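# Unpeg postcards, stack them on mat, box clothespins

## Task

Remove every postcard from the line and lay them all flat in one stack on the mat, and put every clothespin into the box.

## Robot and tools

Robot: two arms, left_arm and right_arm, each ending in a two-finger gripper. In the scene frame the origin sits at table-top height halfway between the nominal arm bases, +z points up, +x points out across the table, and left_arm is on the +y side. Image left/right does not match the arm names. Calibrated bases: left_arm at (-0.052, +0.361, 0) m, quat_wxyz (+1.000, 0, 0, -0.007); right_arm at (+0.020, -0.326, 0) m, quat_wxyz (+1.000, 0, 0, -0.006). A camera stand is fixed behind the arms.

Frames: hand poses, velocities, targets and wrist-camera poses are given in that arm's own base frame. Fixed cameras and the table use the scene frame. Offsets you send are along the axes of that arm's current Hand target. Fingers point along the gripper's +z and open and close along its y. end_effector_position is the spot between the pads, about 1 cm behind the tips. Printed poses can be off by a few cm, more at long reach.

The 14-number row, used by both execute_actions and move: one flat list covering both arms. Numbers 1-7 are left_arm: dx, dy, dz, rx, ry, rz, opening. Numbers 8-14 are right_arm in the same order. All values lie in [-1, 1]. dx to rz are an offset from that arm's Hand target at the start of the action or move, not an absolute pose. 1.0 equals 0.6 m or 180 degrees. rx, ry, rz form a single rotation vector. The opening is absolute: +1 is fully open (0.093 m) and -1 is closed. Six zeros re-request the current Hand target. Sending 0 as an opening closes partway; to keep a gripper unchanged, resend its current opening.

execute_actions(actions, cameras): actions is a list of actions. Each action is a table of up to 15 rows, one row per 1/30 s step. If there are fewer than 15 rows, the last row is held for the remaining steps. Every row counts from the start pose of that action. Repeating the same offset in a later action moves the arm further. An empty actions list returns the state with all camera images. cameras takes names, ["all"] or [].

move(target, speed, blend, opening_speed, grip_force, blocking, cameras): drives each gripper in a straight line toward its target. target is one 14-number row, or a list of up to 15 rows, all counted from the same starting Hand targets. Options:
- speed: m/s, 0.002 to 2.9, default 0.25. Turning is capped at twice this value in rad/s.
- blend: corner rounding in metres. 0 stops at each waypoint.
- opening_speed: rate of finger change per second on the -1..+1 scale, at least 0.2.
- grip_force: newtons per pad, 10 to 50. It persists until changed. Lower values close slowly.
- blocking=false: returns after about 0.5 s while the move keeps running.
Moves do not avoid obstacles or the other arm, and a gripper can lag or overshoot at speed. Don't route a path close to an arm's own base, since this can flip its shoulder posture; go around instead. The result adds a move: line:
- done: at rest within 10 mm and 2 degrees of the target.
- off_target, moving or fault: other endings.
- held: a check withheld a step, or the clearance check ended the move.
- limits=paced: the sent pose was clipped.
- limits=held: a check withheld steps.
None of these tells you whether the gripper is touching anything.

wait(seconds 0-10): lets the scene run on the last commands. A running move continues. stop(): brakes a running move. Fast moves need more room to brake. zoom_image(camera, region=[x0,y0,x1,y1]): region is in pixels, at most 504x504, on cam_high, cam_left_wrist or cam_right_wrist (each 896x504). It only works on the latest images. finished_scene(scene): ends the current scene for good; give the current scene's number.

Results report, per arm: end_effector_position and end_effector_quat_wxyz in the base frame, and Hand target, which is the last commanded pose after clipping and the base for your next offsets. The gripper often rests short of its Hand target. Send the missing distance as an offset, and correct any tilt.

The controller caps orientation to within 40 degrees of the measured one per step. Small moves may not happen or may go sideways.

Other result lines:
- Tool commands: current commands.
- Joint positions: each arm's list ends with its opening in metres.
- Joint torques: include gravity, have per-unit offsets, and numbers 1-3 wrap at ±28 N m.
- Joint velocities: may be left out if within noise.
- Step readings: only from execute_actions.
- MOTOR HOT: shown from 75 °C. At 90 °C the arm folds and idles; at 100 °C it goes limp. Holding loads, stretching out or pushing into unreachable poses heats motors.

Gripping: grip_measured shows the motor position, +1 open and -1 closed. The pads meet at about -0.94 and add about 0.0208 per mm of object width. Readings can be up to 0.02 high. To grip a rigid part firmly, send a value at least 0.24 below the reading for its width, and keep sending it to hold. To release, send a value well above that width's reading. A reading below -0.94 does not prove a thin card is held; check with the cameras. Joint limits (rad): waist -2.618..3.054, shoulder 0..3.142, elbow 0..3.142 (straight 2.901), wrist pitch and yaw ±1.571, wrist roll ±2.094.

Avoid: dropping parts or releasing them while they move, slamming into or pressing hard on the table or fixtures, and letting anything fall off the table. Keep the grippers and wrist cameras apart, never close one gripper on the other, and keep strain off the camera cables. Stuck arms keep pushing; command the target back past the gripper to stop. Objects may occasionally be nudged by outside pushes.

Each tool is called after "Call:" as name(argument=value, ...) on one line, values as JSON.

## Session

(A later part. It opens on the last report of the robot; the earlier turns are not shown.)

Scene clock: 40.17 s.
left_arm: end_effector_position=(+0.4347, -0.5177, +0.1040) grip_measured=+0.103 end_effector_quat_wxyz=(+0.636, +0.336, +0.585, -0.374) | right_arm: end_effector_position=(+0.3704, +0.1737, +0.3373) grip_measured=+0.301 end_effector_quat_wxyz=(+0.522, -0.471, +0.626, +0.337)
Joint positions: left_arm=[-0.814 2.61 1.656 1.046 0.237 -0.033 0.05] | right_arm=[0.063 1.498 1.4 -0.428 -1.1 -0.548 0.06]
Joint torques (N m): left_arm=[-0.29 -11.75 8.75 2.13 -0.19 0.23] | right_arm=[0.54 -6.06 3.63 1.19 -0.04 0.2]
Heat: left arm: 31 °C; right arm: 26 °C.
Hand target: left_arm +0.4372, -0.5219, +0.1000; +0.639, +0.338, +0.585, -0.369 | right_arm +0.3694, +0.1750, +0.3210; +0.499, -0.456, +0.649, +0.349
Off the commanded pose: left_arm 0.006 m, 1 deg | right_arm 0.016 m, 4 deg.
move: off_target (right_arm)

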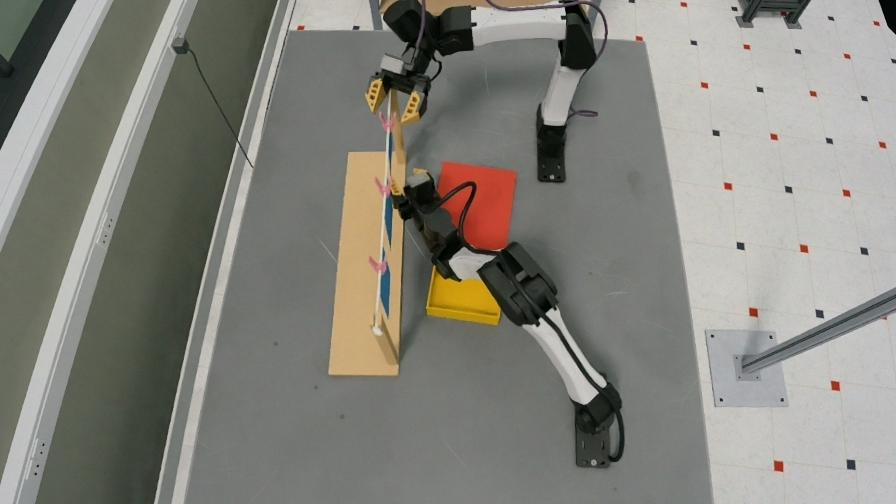

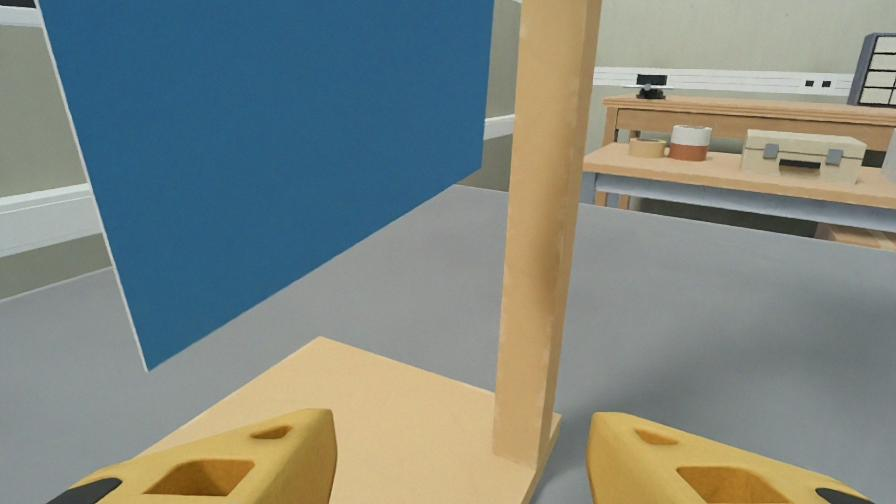

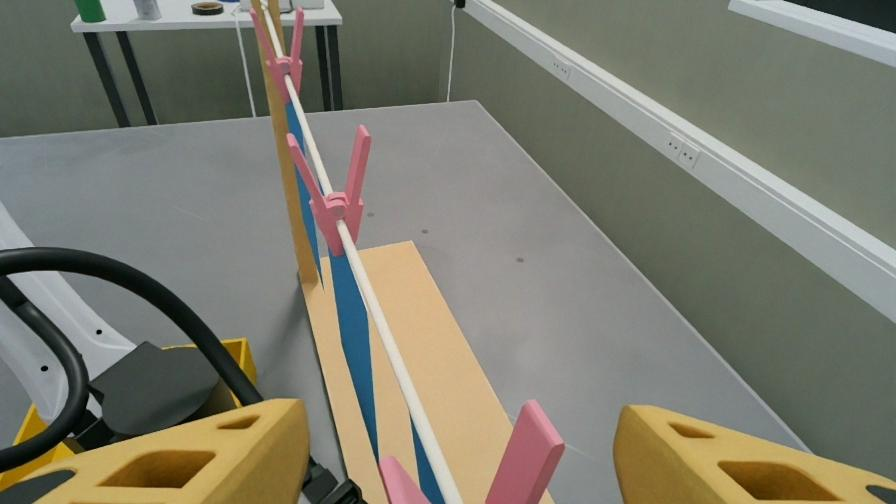

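Call:
move(target=[[0,0,-0.2167,0,0,0,0.1,0.0217,0,0,0,0,0,0.3],[-0.2825,-0.195,-0.3627,-0.0804,-0.1253,-0.4235,0.3,0.0217,0,0,0,0,0,0.3]], speed=0.2, blend=[0.03,0], cameras=["all"])

Scene clock: 51.80 s.
left_arm: end_effector_position=(+0.2209, -0.3847, +0.2387) grip_measured=+0.297 end_effector_quat_wxyz=(-0.406, +0.233, -0.591, +0.657) | right_arm: end_effector_position=(+0.3699, +0.1737, +0.3365) grip_measured=+0.301 end_effector_quat_wxyz=(+0.539, -0.479, +0.612, +0.326)
Joint positions: left_arm=[-1.27 1.713 0.641 1.311 -0.615 -1.253 0.059] | right_arm=[0.063 1.478 1.352 -0.347 -1.1 -0.548 0.06]
Joint torques (N m): left_arm=[-0.21 -9.26 5.41 1.96 -0.13 0.12] | right_arm=[-0.36 -4.97 2.88 0.9 -0.09 0.08]
Heat: left arm: 31 °C; right arm: 25 °C.
Hand target: left_arm +0.2200, -0.3797, +0.2496; -0.406, +0.241, -0.579, +0.665 | right_arm +0.3683, +0.1718, +0.3083; +0.499, -0.455, +0.649, +0.349
Off the commanded pose: left_arm 0.012 m, 2 deg | right_arm 0.028 m, 7 deg.
move: off_target (left_arm, right_arm); target 2's new opening was sent with left_arm's hand 0.012 m and 2 deg from that target

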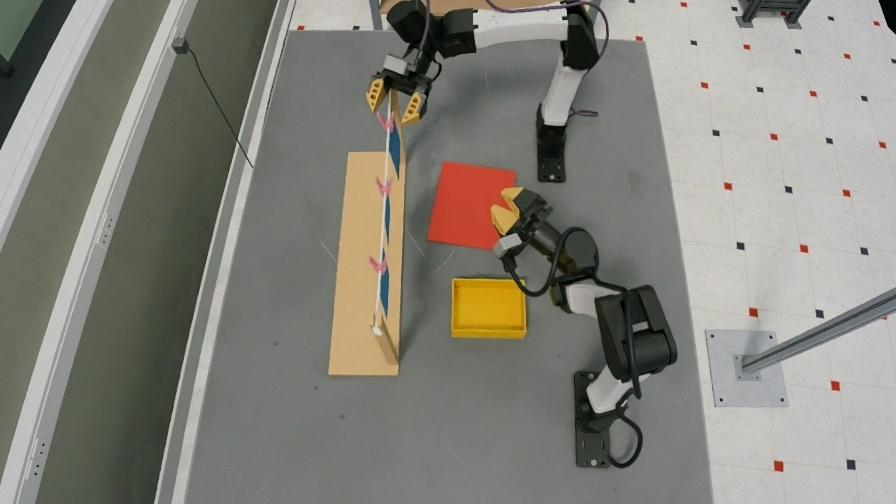

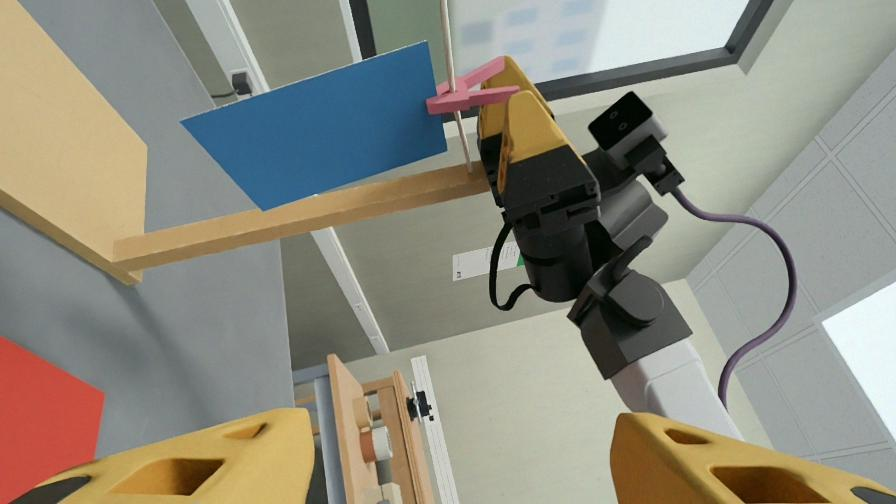

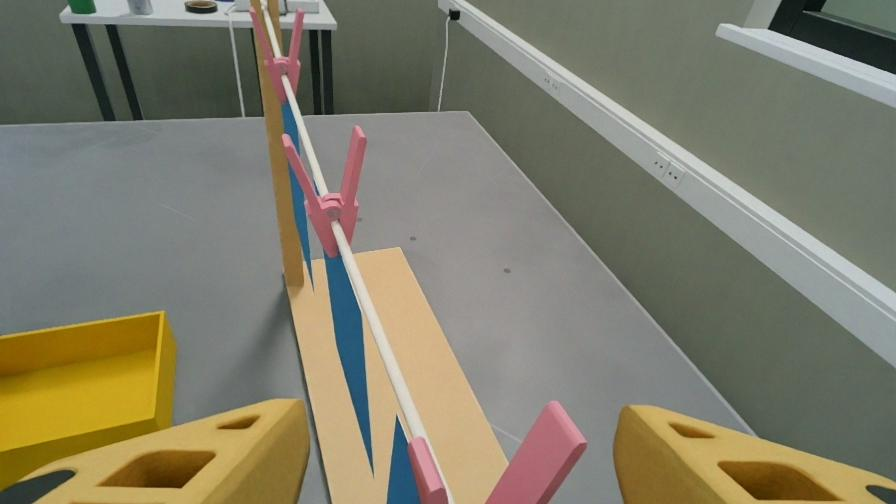

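Call:
move(target=[[-0.374,-0.196,-0.1345,-0.0035,0.3258,0.4452,0.3,-0.0675,0.003,-0.212,0,0,0,0.3],[-0.374,-0.196,-0.1345,-0.0035,0.3258,0.4452,0.3,0.0745,0.2037,-0.097,0.028,-0.1666,0,0.0],[-0.45,-0.178,-0.05,-0.0035,0.3258,0.4452,0.3,0.239,0.2137,0.127,0.028,-0.1666,0,0.0],[-0.532,-0.159,0.0457,-0.0035,0.3258,0.4452,0.3,0.255,0.192,0.292,0.028,-0.1666,0,0.0]], speed=0.2, blend=[0.03,0.03,0.03,0], cameras=["all"])

Scene clock: 70.63 s.
left_arm: end_effector_position=(+0.3943, -0.1342, +0.3924) grip_measured=+0.297 end_effector_quat_wxyz=(+0.418, +0.489, +0.713, -0.280) | right_arm: end_effector_position=(+0.3033, +0.3315, +0.0970) grip_measured=+0.001 end_effector_quat_wxyz=(+0.575, -0.387, +0.604, +0.393)
Joint positions: left_arm=[0.005 1.984 2.553 -1.568 0.943 0.91 0.059] | right_arm=[0.639 2.07 0.563 1.473 -0.53 0.013 0.045]
Joint torques (N m): left_arm=[0.42 -7.66 6.78 1.16 0.46 0.21] | right_arm=[0.1 -7.01 3.33 2.67 0.19 0.02]
Heat: left arm: 30 °C; right arm: 25 °C.
Hand target: left_arm +0.3935, -0.1340, +0.3953; +0.410, +0.497, +0.709, -0.286 | right_arm +0.3049, +0.3330, +0.1153; +0.670, -0.328, +0.512, +0.426
Off the commanded pose: left_arm 0.003 m, 2 deg | right_arm 0.018 m, 17 deg.
joint sent to its limit (left arm) — joint 4 (wrist pitch), lower limit. The joint targets still meet the commanded pose.
joint sent to its limit (right arm) — joint 4 (wrist pitch), upper limit. The joint targets are off in orientation, not in position.
move: off_target (right_arm); blend cut to 0 m at target 2; target 2's new opening was sent with right_arm's hand 0.008 m and 25 deg from that target

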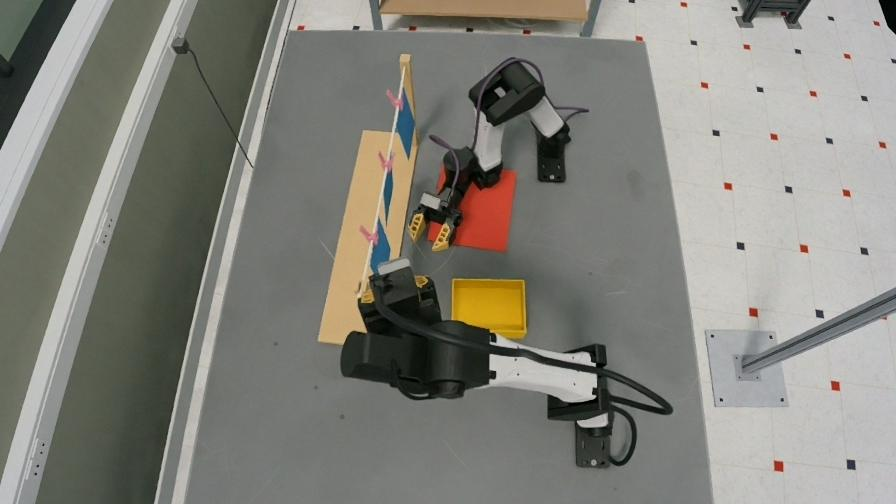

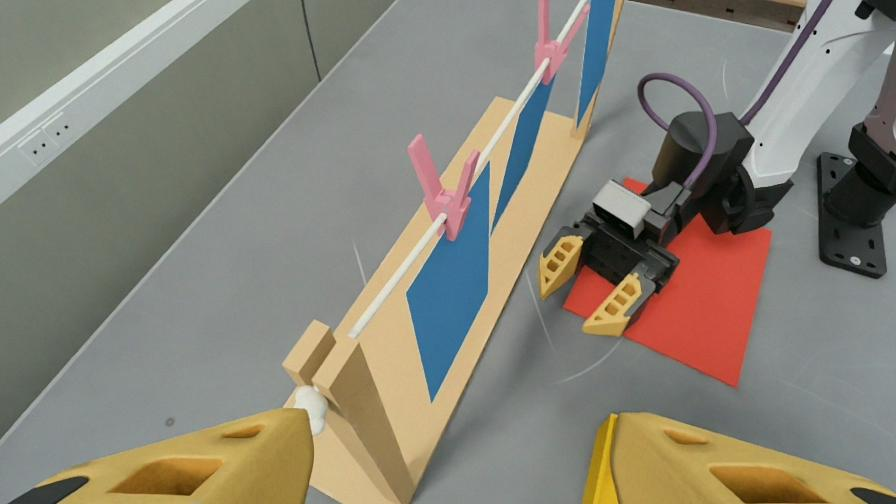

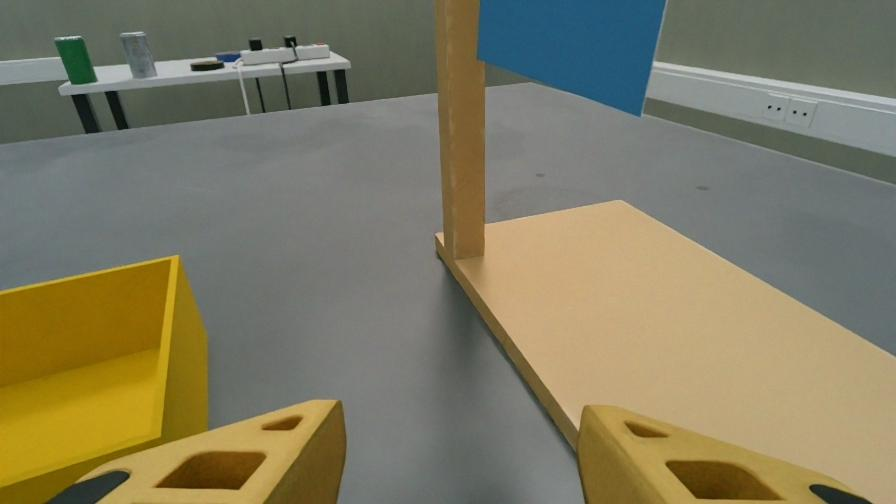

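Call:
zoom_image(camera="cam_high", region=[320, 40, 470, 300])

Call:
wait(seconds=0.2, cameras=["all"])

Scaled by 1.938 from the camera's 896x504 image, which has a finer 1280x720 frame.

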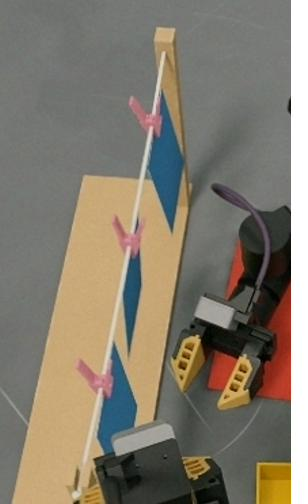

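Scene clock: 72.83 s.
left_arm: end_effector_position=(+0.3942, -0.1342, +0.3924) grip_measured=+0.297 end_effector_quat_wxyz=(+0.418, +0.489, +0.713, -0.280) | right_arm: end_effector_position=(+0.3034, +0.3315, +0.0970) grip_measured=+0.001 end_effector_quat_wxyz=(+0.575, -0.387, +0.604, +0.393)
Joint positions: left_arm=[0.005 1.984 2.553 -1.569 0.943 0.91 0.059] | right_arm=[0.639 2.07 0.563 1.473 -0.529 0.013 0.045]
Joint torques (N m): left_arm=[0.42 -7.66 6.79 1.16 0.46 0.21] | right_arm=[0.32 -7.24 3.32 2.65 0.27 0.01]
Heat: left arm: 30 °C; right arm: 25 °C.
Hand target: left_arm +0.3935, -0.1340, +0.3953; +0.410, +0.497, +0.709, -0.286 | right_arm +0.3049, +0.3330, +0.1153; +0.670, -0.327, +0.512, +0.426
Tool commands: left_gripper/opening=+0.3 right_gripper/opening=+0.0
Off the commanded pose: left_arm 0.003 m, 2 deg | right_arm 0.018 m, 17 deg.
wait: 0.20 s; at rest from the start

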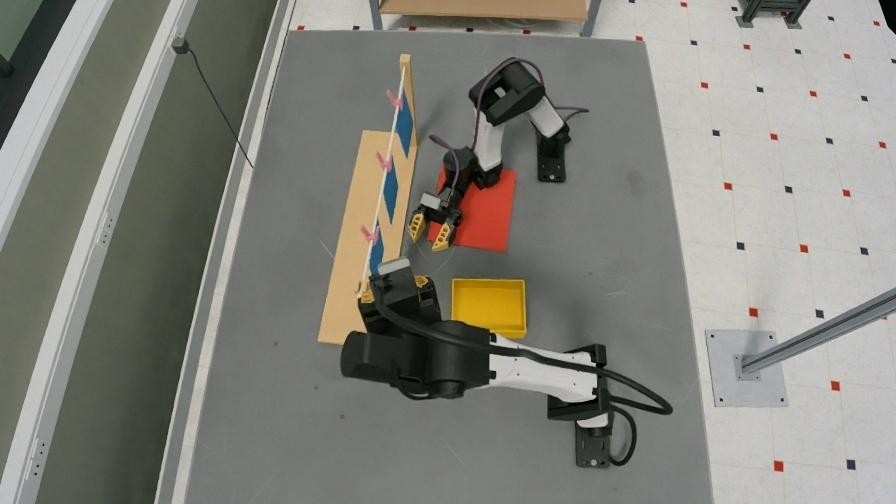

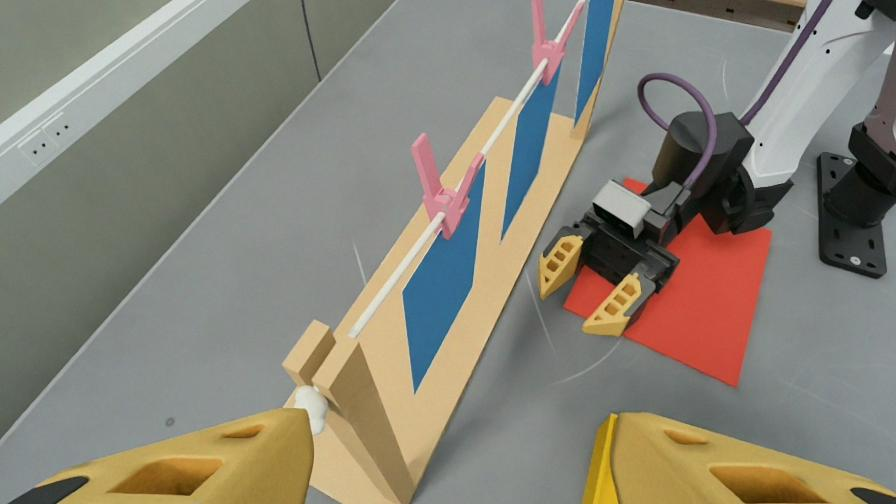

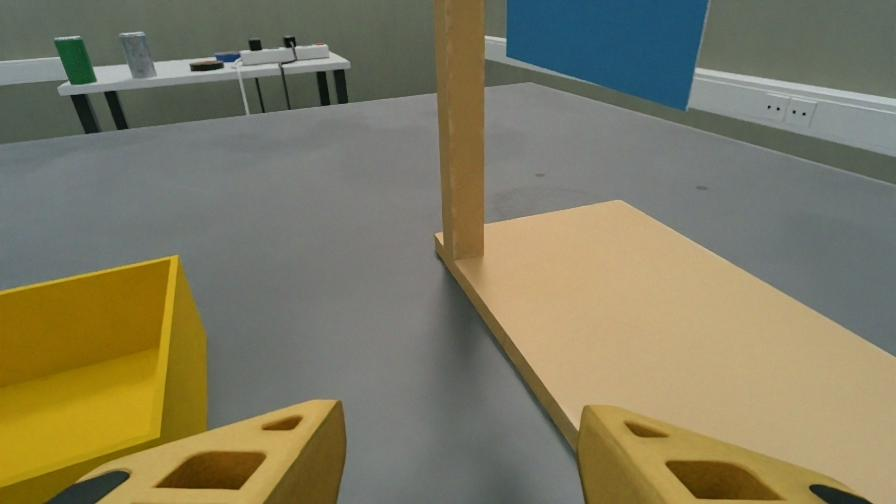

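Call:
move(target=[-0.013,0,0.133,0,0,0,0.3,-0.005,-0.0983,0.1097,0.011,0.028,0,0.0], speed=0.1, cameras=["all"])

Scene clock: 76.03 s.
left_arm: end_effector_position=(+0.4219, -0.2034, +0.3519) grip_measured=+0.297 end_effector_quat_wxyz=(+0.396, +0.495, +0.715, -0.296) | right_arm: end_effector_position=(+0.3776, +0.3661, +0.1147) grip_measured=+0.001 end_effector_quat_wxyz=(+0.621, -0.345, +0.576, +0.404)
Joint positions: left_arm=[-0.174 1.984 2.335 -1.246 0.855 0.719 0.059] | right_arm=[0.616 2.264 0.906 1.47 -0.498 0.09 0.045]
Joint torques (N m): left_arm=[-0.08 -11.88 4.86 1.78 0.2 0.08] | right_arm=[-0.76 -9.46 5.76 2.38 0.3 0.06]
Heat: left arm: 30 °C; right arm: 25 °C.
Hand target: left_arm +0.4186, -0.2025, +0.3622; +0.410, +0.497, +0.709, -0.286 | right_arm +0.3847, +0.3651, +0.1353; +0.652, -0.334, +0.549, +0.403
Off the commanded pose: left_arm 0.011 m, 2 deg | right_arm 0.022 m, 5 deg.
move: off_target (left_arm, right_arm)

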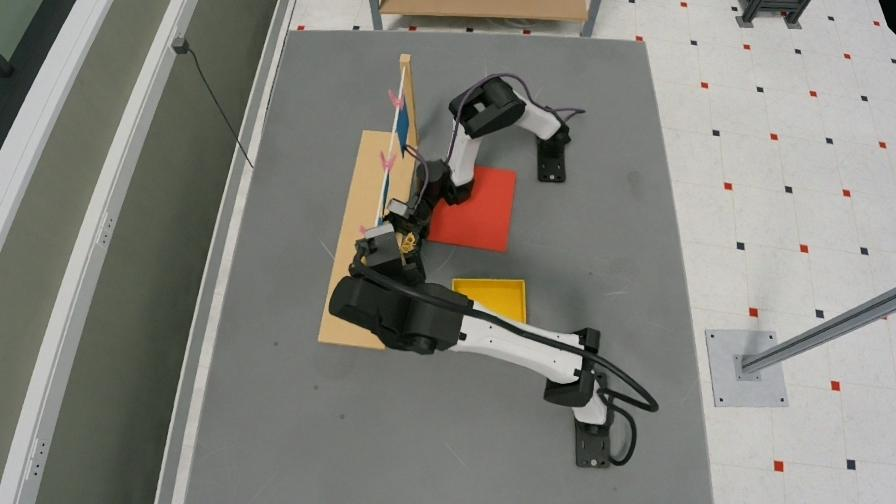

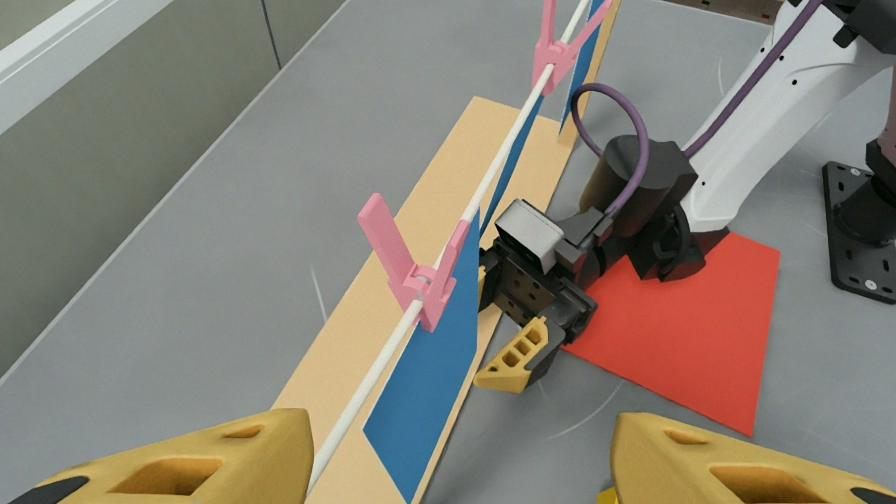

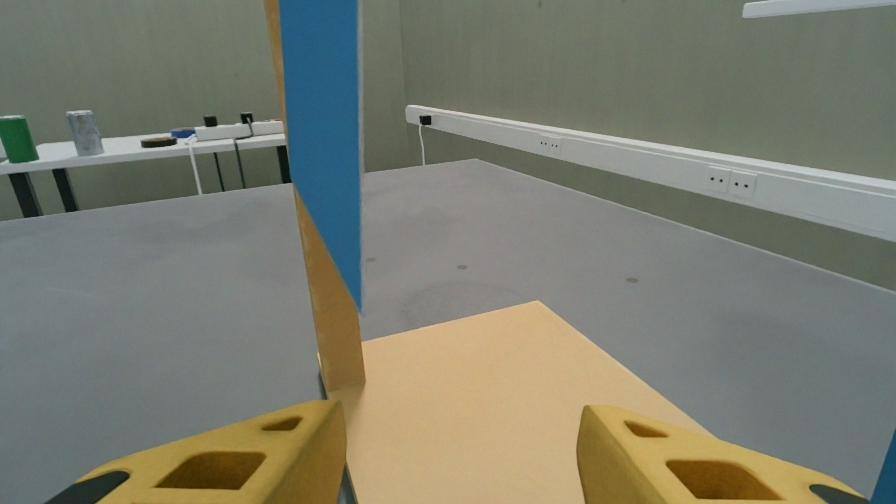

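Call:
wait(seconds=0.1, cameras=["cam_right_wrist"])

Call:
wait(seconds=0.3, cameras=["cam_right_wrist", "cam_left_wrist"])

Scene clock: 77.03 s.
left_arm: end_effector_position=(+0.4220, -0.2034, +0.3519) grip_measured=+0.297 end_effector_quat_wxyz=(+0.396, +0.495, +0.715, -0.296) | right_arm: end_effector_position=(+0.3776, +0.3661, +0.1147) grip_measured=+0.001 end_effector_quat_wxyz=(+0.621, -0.345, +0.576, +0.404)
Joint positions: left_arm=[-0.174 1.984 2.335 -1.245 0.855 0.719 0.059] | right_arm=[0.616 2.264 0.906 1.47 -0.498 0.09 0.045]
Joint torques (N m): left_arm=[-0.08 -11.86 4.86 1.76 0.19 0.08] | right_arm=[-0.8 -9.55 5.67 2.31 0.23 0.04]
Heat: left arm: 30 °C; right arm: 25 °C.
Hand target: left_arm +0.4186, -0.2025, +0.3622; +0.410, +0.497, +0.709, -0.286 | right_arm +0.3847, +0.3651, +0.1353; +0.652, -0.335, +0.549, +0.403
Tool commands: left_gripper/opening=+0.3 right_gripper/opening=+0.0
Off the commanded pose: left_arm 0.011 m, 2 deg | right_arm 0.022 m, 5 deg.
wait: 0.10 s; at rest from the start
Images, in order (width x height): cam_right_wrist 896x504.

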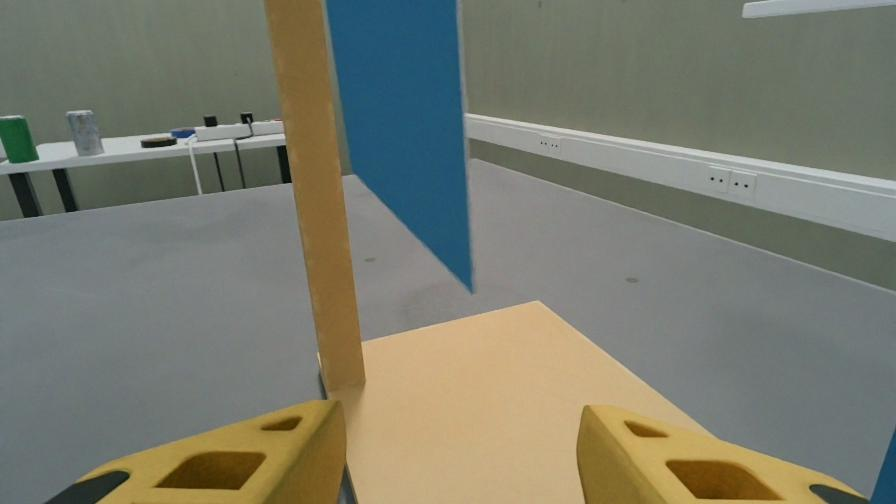

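Scene clock: 77.33 s.
left_arm: end_effector_position=(+0.4220, -0.2034, +0.3519) grip_measured=+0.297 end_effector_quat_wxyz=(+0.396, +0.495, +0.715, -0.296) | right_arm: end_effector_position=(+0.3776, +0.3661, +0.1147) grip_measured=+0.001 end_effector_quat_wxyz=(+0.621, -0.345, +0.576, +0.404)
Joint positions: left_arm=[-0.174 1.984 2.335 -1.245 0.855 0.719 0.059] | right_arm=[0.616 2.264 0.906 1.47 -0.498 0.09 0.045]
Joint torques (N m): left_arm=[-0.08 -11.86 4.89 1.76 0.19 0.08] | right_arm=[-0.55 -9.42 5.68 2.29 0.24 0.03]
Heat: left arm: 30 °C; right arm: 25 °C.
Hand target: left_arm +0.4186, -0.2025, +0.3622; +0.410, +0.497, +0.709, -0.286 | right_arm +0.3847, +0.3651, +0.1353; +0.652, -0.335, +0.549, +0.403
Tool commands: left_gripper/opening=+0.3 right_gripper/opening=+0.0
Off the commanded pose: left_arm 0.011 m, 2 deg | right_arm 0.022 m, 5 deg.
wait: 0.30 s; at rest by 0.17 s
Images, in order (width x height): cam_left_wrist 896x504, cam_right_wrist 896x504.

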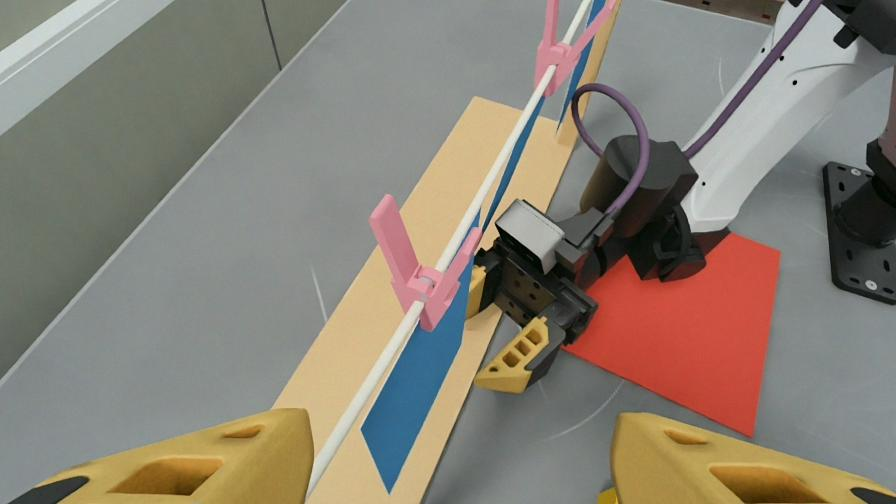

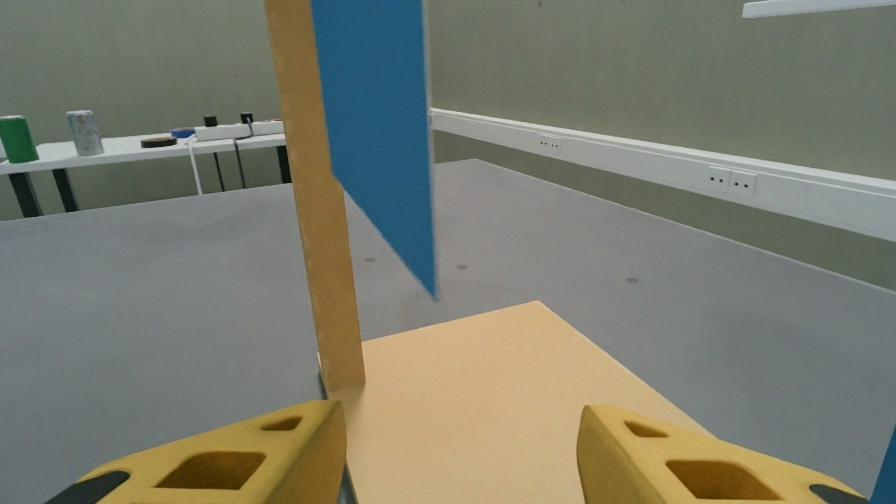

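Call:
move(target=[[-0.005,0.008,0.035,0,0.0167,0,0.3,0,0,-0.125,0,0,0,0.0],[-0.01,0.015,0.075,0,0.0167,0,0.3,-0.0739,0.0167,-0.112,0,0,0,-0.3]], speed=0.1, cameras=["cam_left_wrist","cam_right_wrist"])

Scene clock: 82.40 s.
left_arm: end_effector_position=(+0.4342, -0.2367, +0.3423) grip_measured=+0.297 end_effector_quat_wxyz=(+0.381, +0.503, +0.723, -0.280) | right_arm: end_effector_position=(+0.3456, +0.3057, +0.1354) grip_measured=-0.299 end_effector_quat_wxyz=(+0.608, -0.341, +0.593, +0.402)
Joint positions: left_arm=[-0.261 2.096 2.493 -1.271 0.764 0.664 0.059] | right_arm=[0.522 2.03 0.631 1.475 -0.582 0.103 0.031]
Joint torques (N m): left_arm=[-0.18 -8.64 8.08 1.81 0.15 0.08] | right_arm=[0.13 -10.88 2.84 2.55 0.24 0.05]
Motor temperatures (°C): left_arm=[22 30 28 28 21 20 19] | right_arm=[19 25 25 27 21 21 19]
Heat: left arm: 30 °C; right arm: 27 °C.
Hand target: left_arm +0.4414, -0.2390, +0.3449; +0.391, +0.504, +0.720, -0.273 | right_arm +0.3426, +0.3036, +0.1674; +0.652, -0.334, +0.549, +0.403
Off the commanded pose: left_arm 0.008 m, 1 deg | right_arm 0.032 m, 7 deg.
joint sent to its limit (right arm) — joint 4 (wrist pitch), upper limit. The joint targets still meet the commanded pose.
move: off_target (right_arm); target 2's new opening was sent with right_arm's hand 0.032 m and 7 deg from that target
Images, in order (width x height): cam_left_wrist 896x504, cam_right_wrist 896x504.

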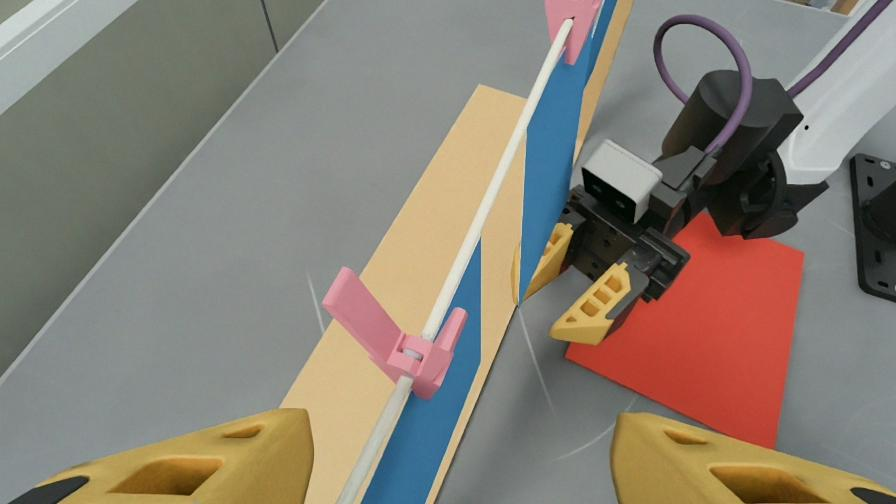

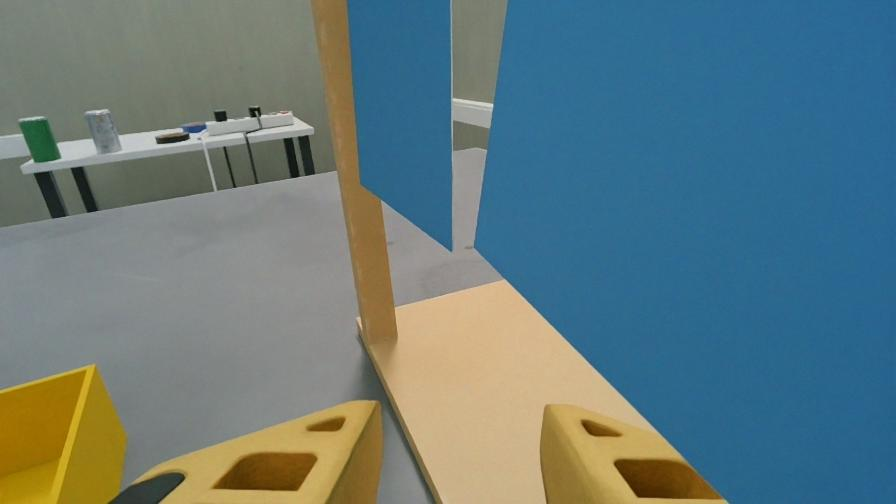

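Call:
wait(seconds=0.1, cameras=["all"])

Call:
zoom_image(camera="cam_high", region=[320, 40, 470, 300])

Call:
zoom_image(camera="cam_left_wrist", region=[400, 0, 700, 360])

Scene clock: 84.53 s.
left_arm: end_effector_position=(+0.4342, -0.2367, +0.3423) grip_measured=+0.297 end_effector_quat_wxyz=(+0.381, +0.503, +0.723, -0.280) | right_arm: end_effector_position=(+0.3456, +0.3057, +0.1354) grip_measured=-0.299 end_effector_quat_wxyz=(+0.608, -0.341, +0.593, +0.402)
Joint positions: left_arm=[-0.261 2.096 2.493 -1.271 0.764 0.664 0.059] | right_arm=[0.522 2.03 0.631 1.475 -0.582 0.103 0.031]
Joint torques (N m): left_arm=[-0.2 -8.64 8.09 1.82 0.16 0.08] | right_arm=[0.34 -10.91 2.8 2.53 0.22 0.04]
Heat: left arm: 31 °C; right arm: 27 °C.
Hand target: left_arm +0.4414, -0.2390, +0.3449; +0.391, +0.504, +0.720, -0.273 | right_arm +0.3426, +0.3036, +0.1674; +0.652, -0.334, +0.549, +0.403
Tool commands: left_gripper/opening=+0.3 right_gripper/opening=-0.3
Off the commanded pose: left_arm 0.008 m, 1 deg | right_arm 0.032 m, 7 deg.
wait: 0.10 s; at rest from the start

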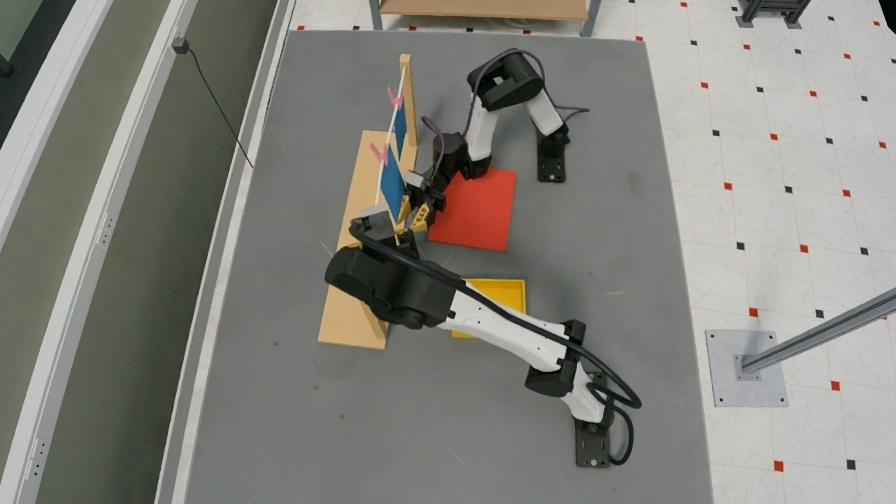

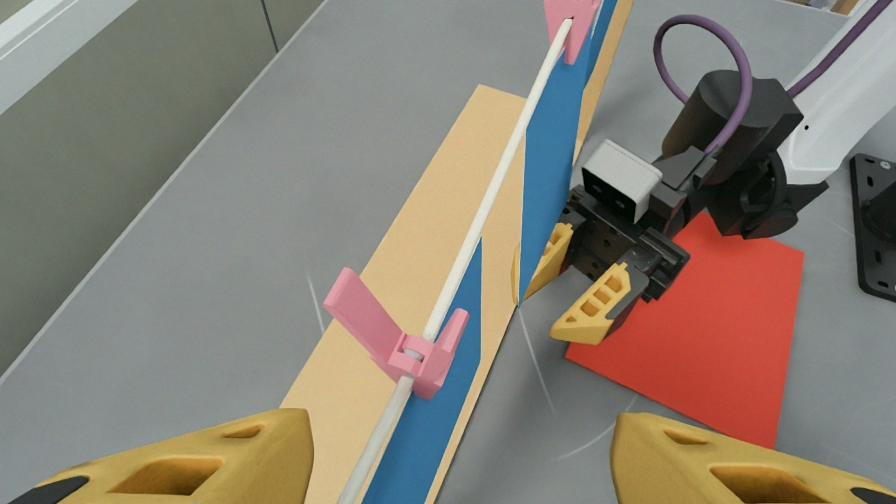

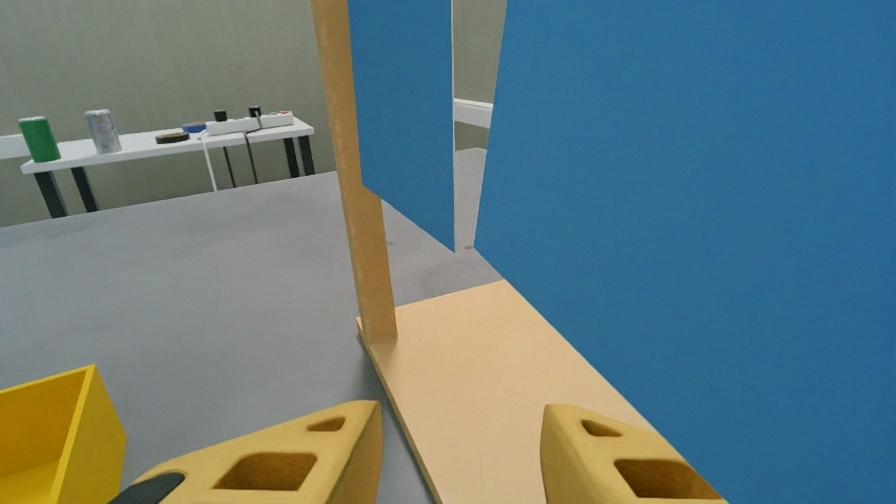

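Scaled by 1.938 from the camera's 896x504 image, which has a finer 1280x720 frame.

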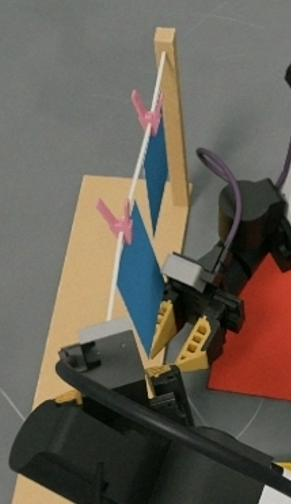

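Scaled by 1.400 from the camera's 896x504 image, which has a finer 1280x720 frame.

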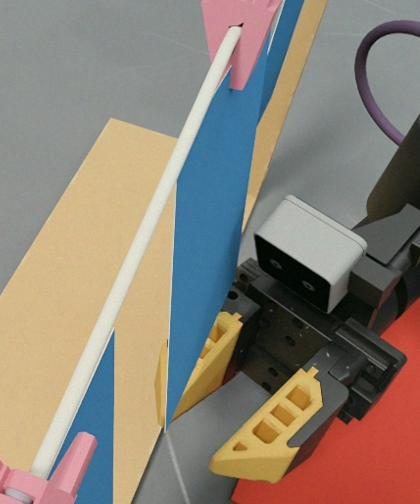

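Call:
move(target=[-0.0067,0.021,0.06,0,0,0,0.3,0.0142,-0.005,0.1283,0,0,0,-0.3], speed=0.08, cameras=["all"])

Scene clock: 88.90 s.
left_arm: end_effector_position=(+0.4599, -0.2626, +0.3300) grip_measured=+0.297 end_effector_quat_wxyz=(+0.389, +0.504, +0.719, -0.277) | right_arm: end_effector_position=(+0.3756, +0.3677, +0.1543) grip_measured=-0.299 end_effector_quat_wxyz=(+0.627, -0.338, +0.572, +0.407)
Joint positions: left_arm=[-0.304 2.232 2.648 -1.238 0.735 0.619 0.059] | right_arm=[0.627 2.135 0.899 1.369 -0.478 0.103 0.031]
Joint torques (N m): left_arm=[-0.34 -9.39 8.06 1.7 0.1 0.08] | right_arm=[0.24 -9.51 6.57 2.07 0.27 -0.1]
Heat: left arm: 31 °C; right arm: 28 °C.
Hand target: left_arm +0.4643, -0.2651, +0.3287; +0.391, +0.504, +0.720, -0.273 | right_arm +0.3802, +0.3711, +0.1724; +0.652, -0.334, +0.549, +0.402
Off the commanded pose: left_arm 0.005 m, 0 deg | right_arm 0.019 m, 4 deg.
move: off_target (right_arm)

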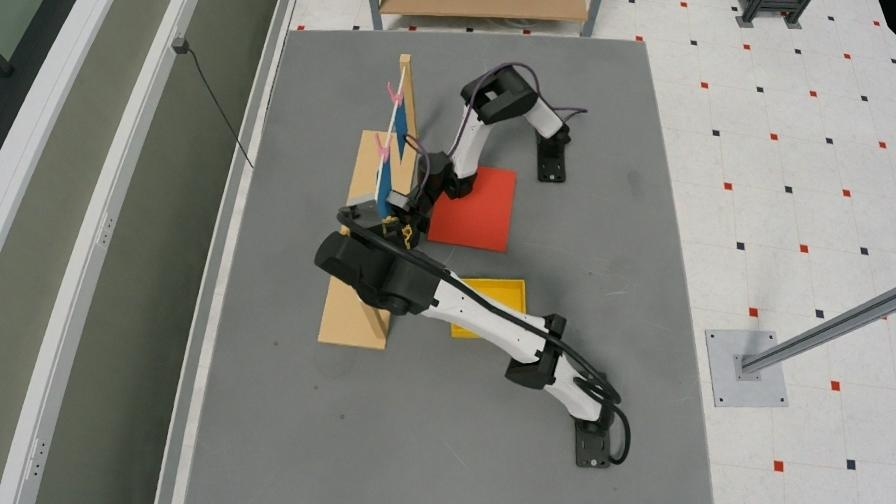

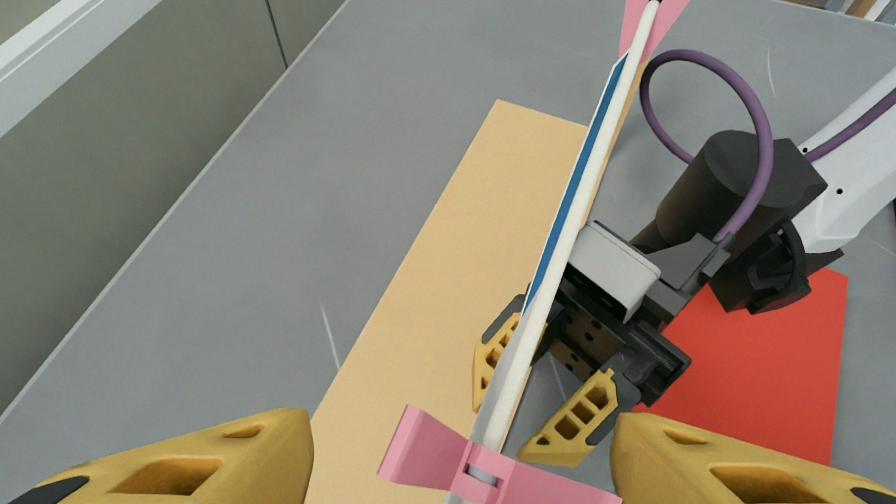

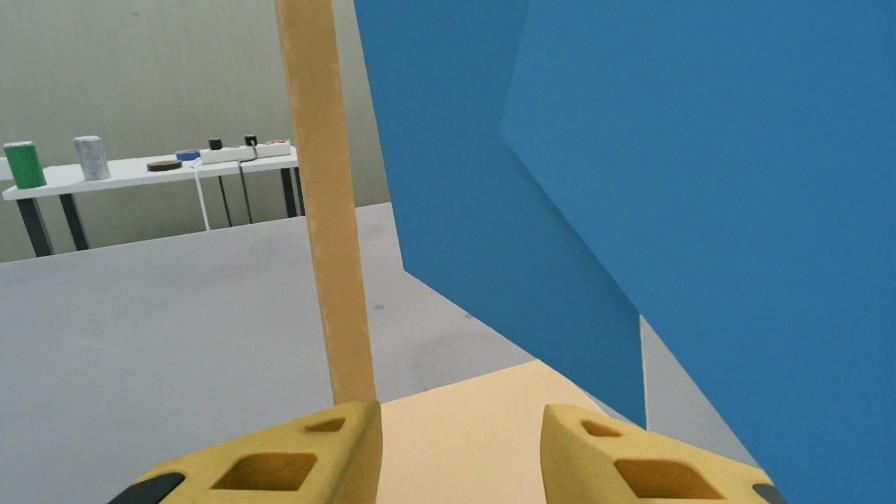

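Call:
move(target=[0,0,0,0,0,0,-0.25,0,0.02,-0.1,0,0,0,-0.1], speed=0.08, opening_speed=0.4, cameras=["all"])

Scene clock: 91.03 s.
left_arm: end_effector_position=(+0.4599, -0.2626, +0.3300) grip_measured=-0.246 end_effector_quat_wxyz=(+0.389, +0.504, +0.719, -0.277) | right_arm: end_effector_position=(+0.3460, +0.3281, +0.1250) grip_measured=-0.101 end_effector_quat_wxyz=(+0.606, -0.335, +0.601, +0.399)
Joint positions: left_arm=[-0.304 2.232 2.648 -1.238 0.735 0.619 0.033] | right_arm=[0.588 2.084 0.677 1.469 -0.503 0.103 0.04]
Joint torques (N m): left_arm=[-0.34 -9.37 8.1 1.7 0.13 0.08] | right_arm=[-0.5 -11.89 2.74 2.68 0.05 -0.06]
Heat: left arm: 31 °C; right arm: 29 °C.
Hand target: left_arm +0.4643, -0.2651, +0.3287; +0.391, +0.504, +0.720, -0.273 | right_arm +0.3427, +0.3240, +0.1620; +0.652, -0.334, +0.549, +0.403
Off the commanded pose: left_arm 0.005 m, 0 deg | right_arm 0.037 m, 8 deg.
joint sent to its limit (right arm) — joint 4 (wrist pitch), upper limit. The joint targets still meet the commanded pose.
move: off_target (right_arm)

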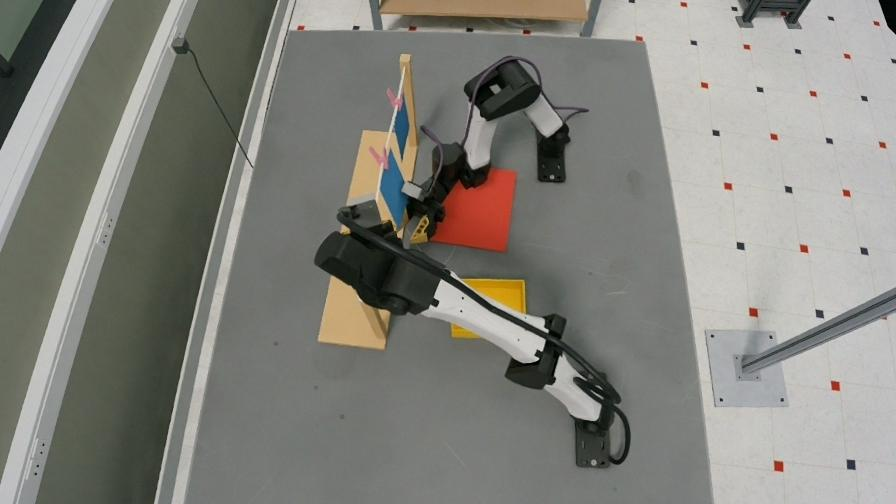

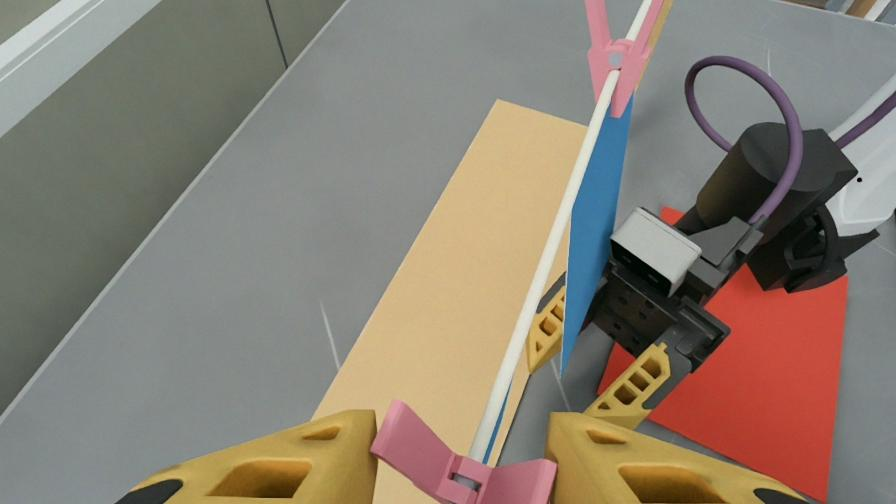

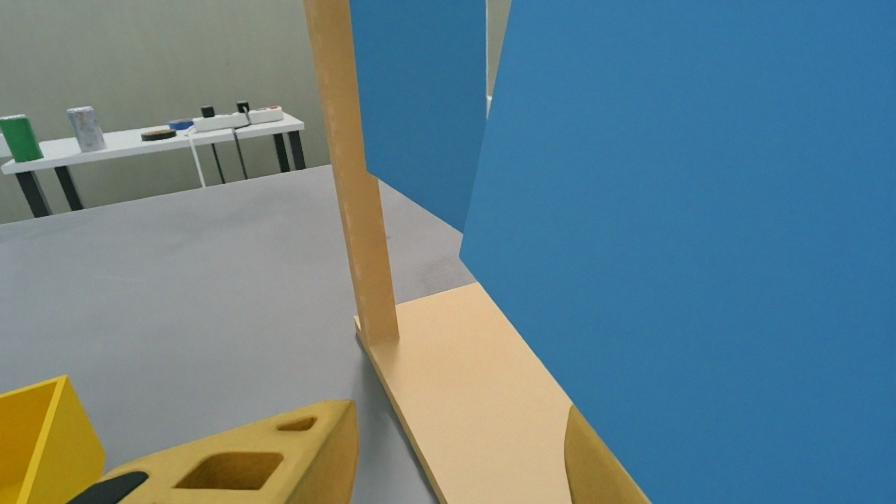

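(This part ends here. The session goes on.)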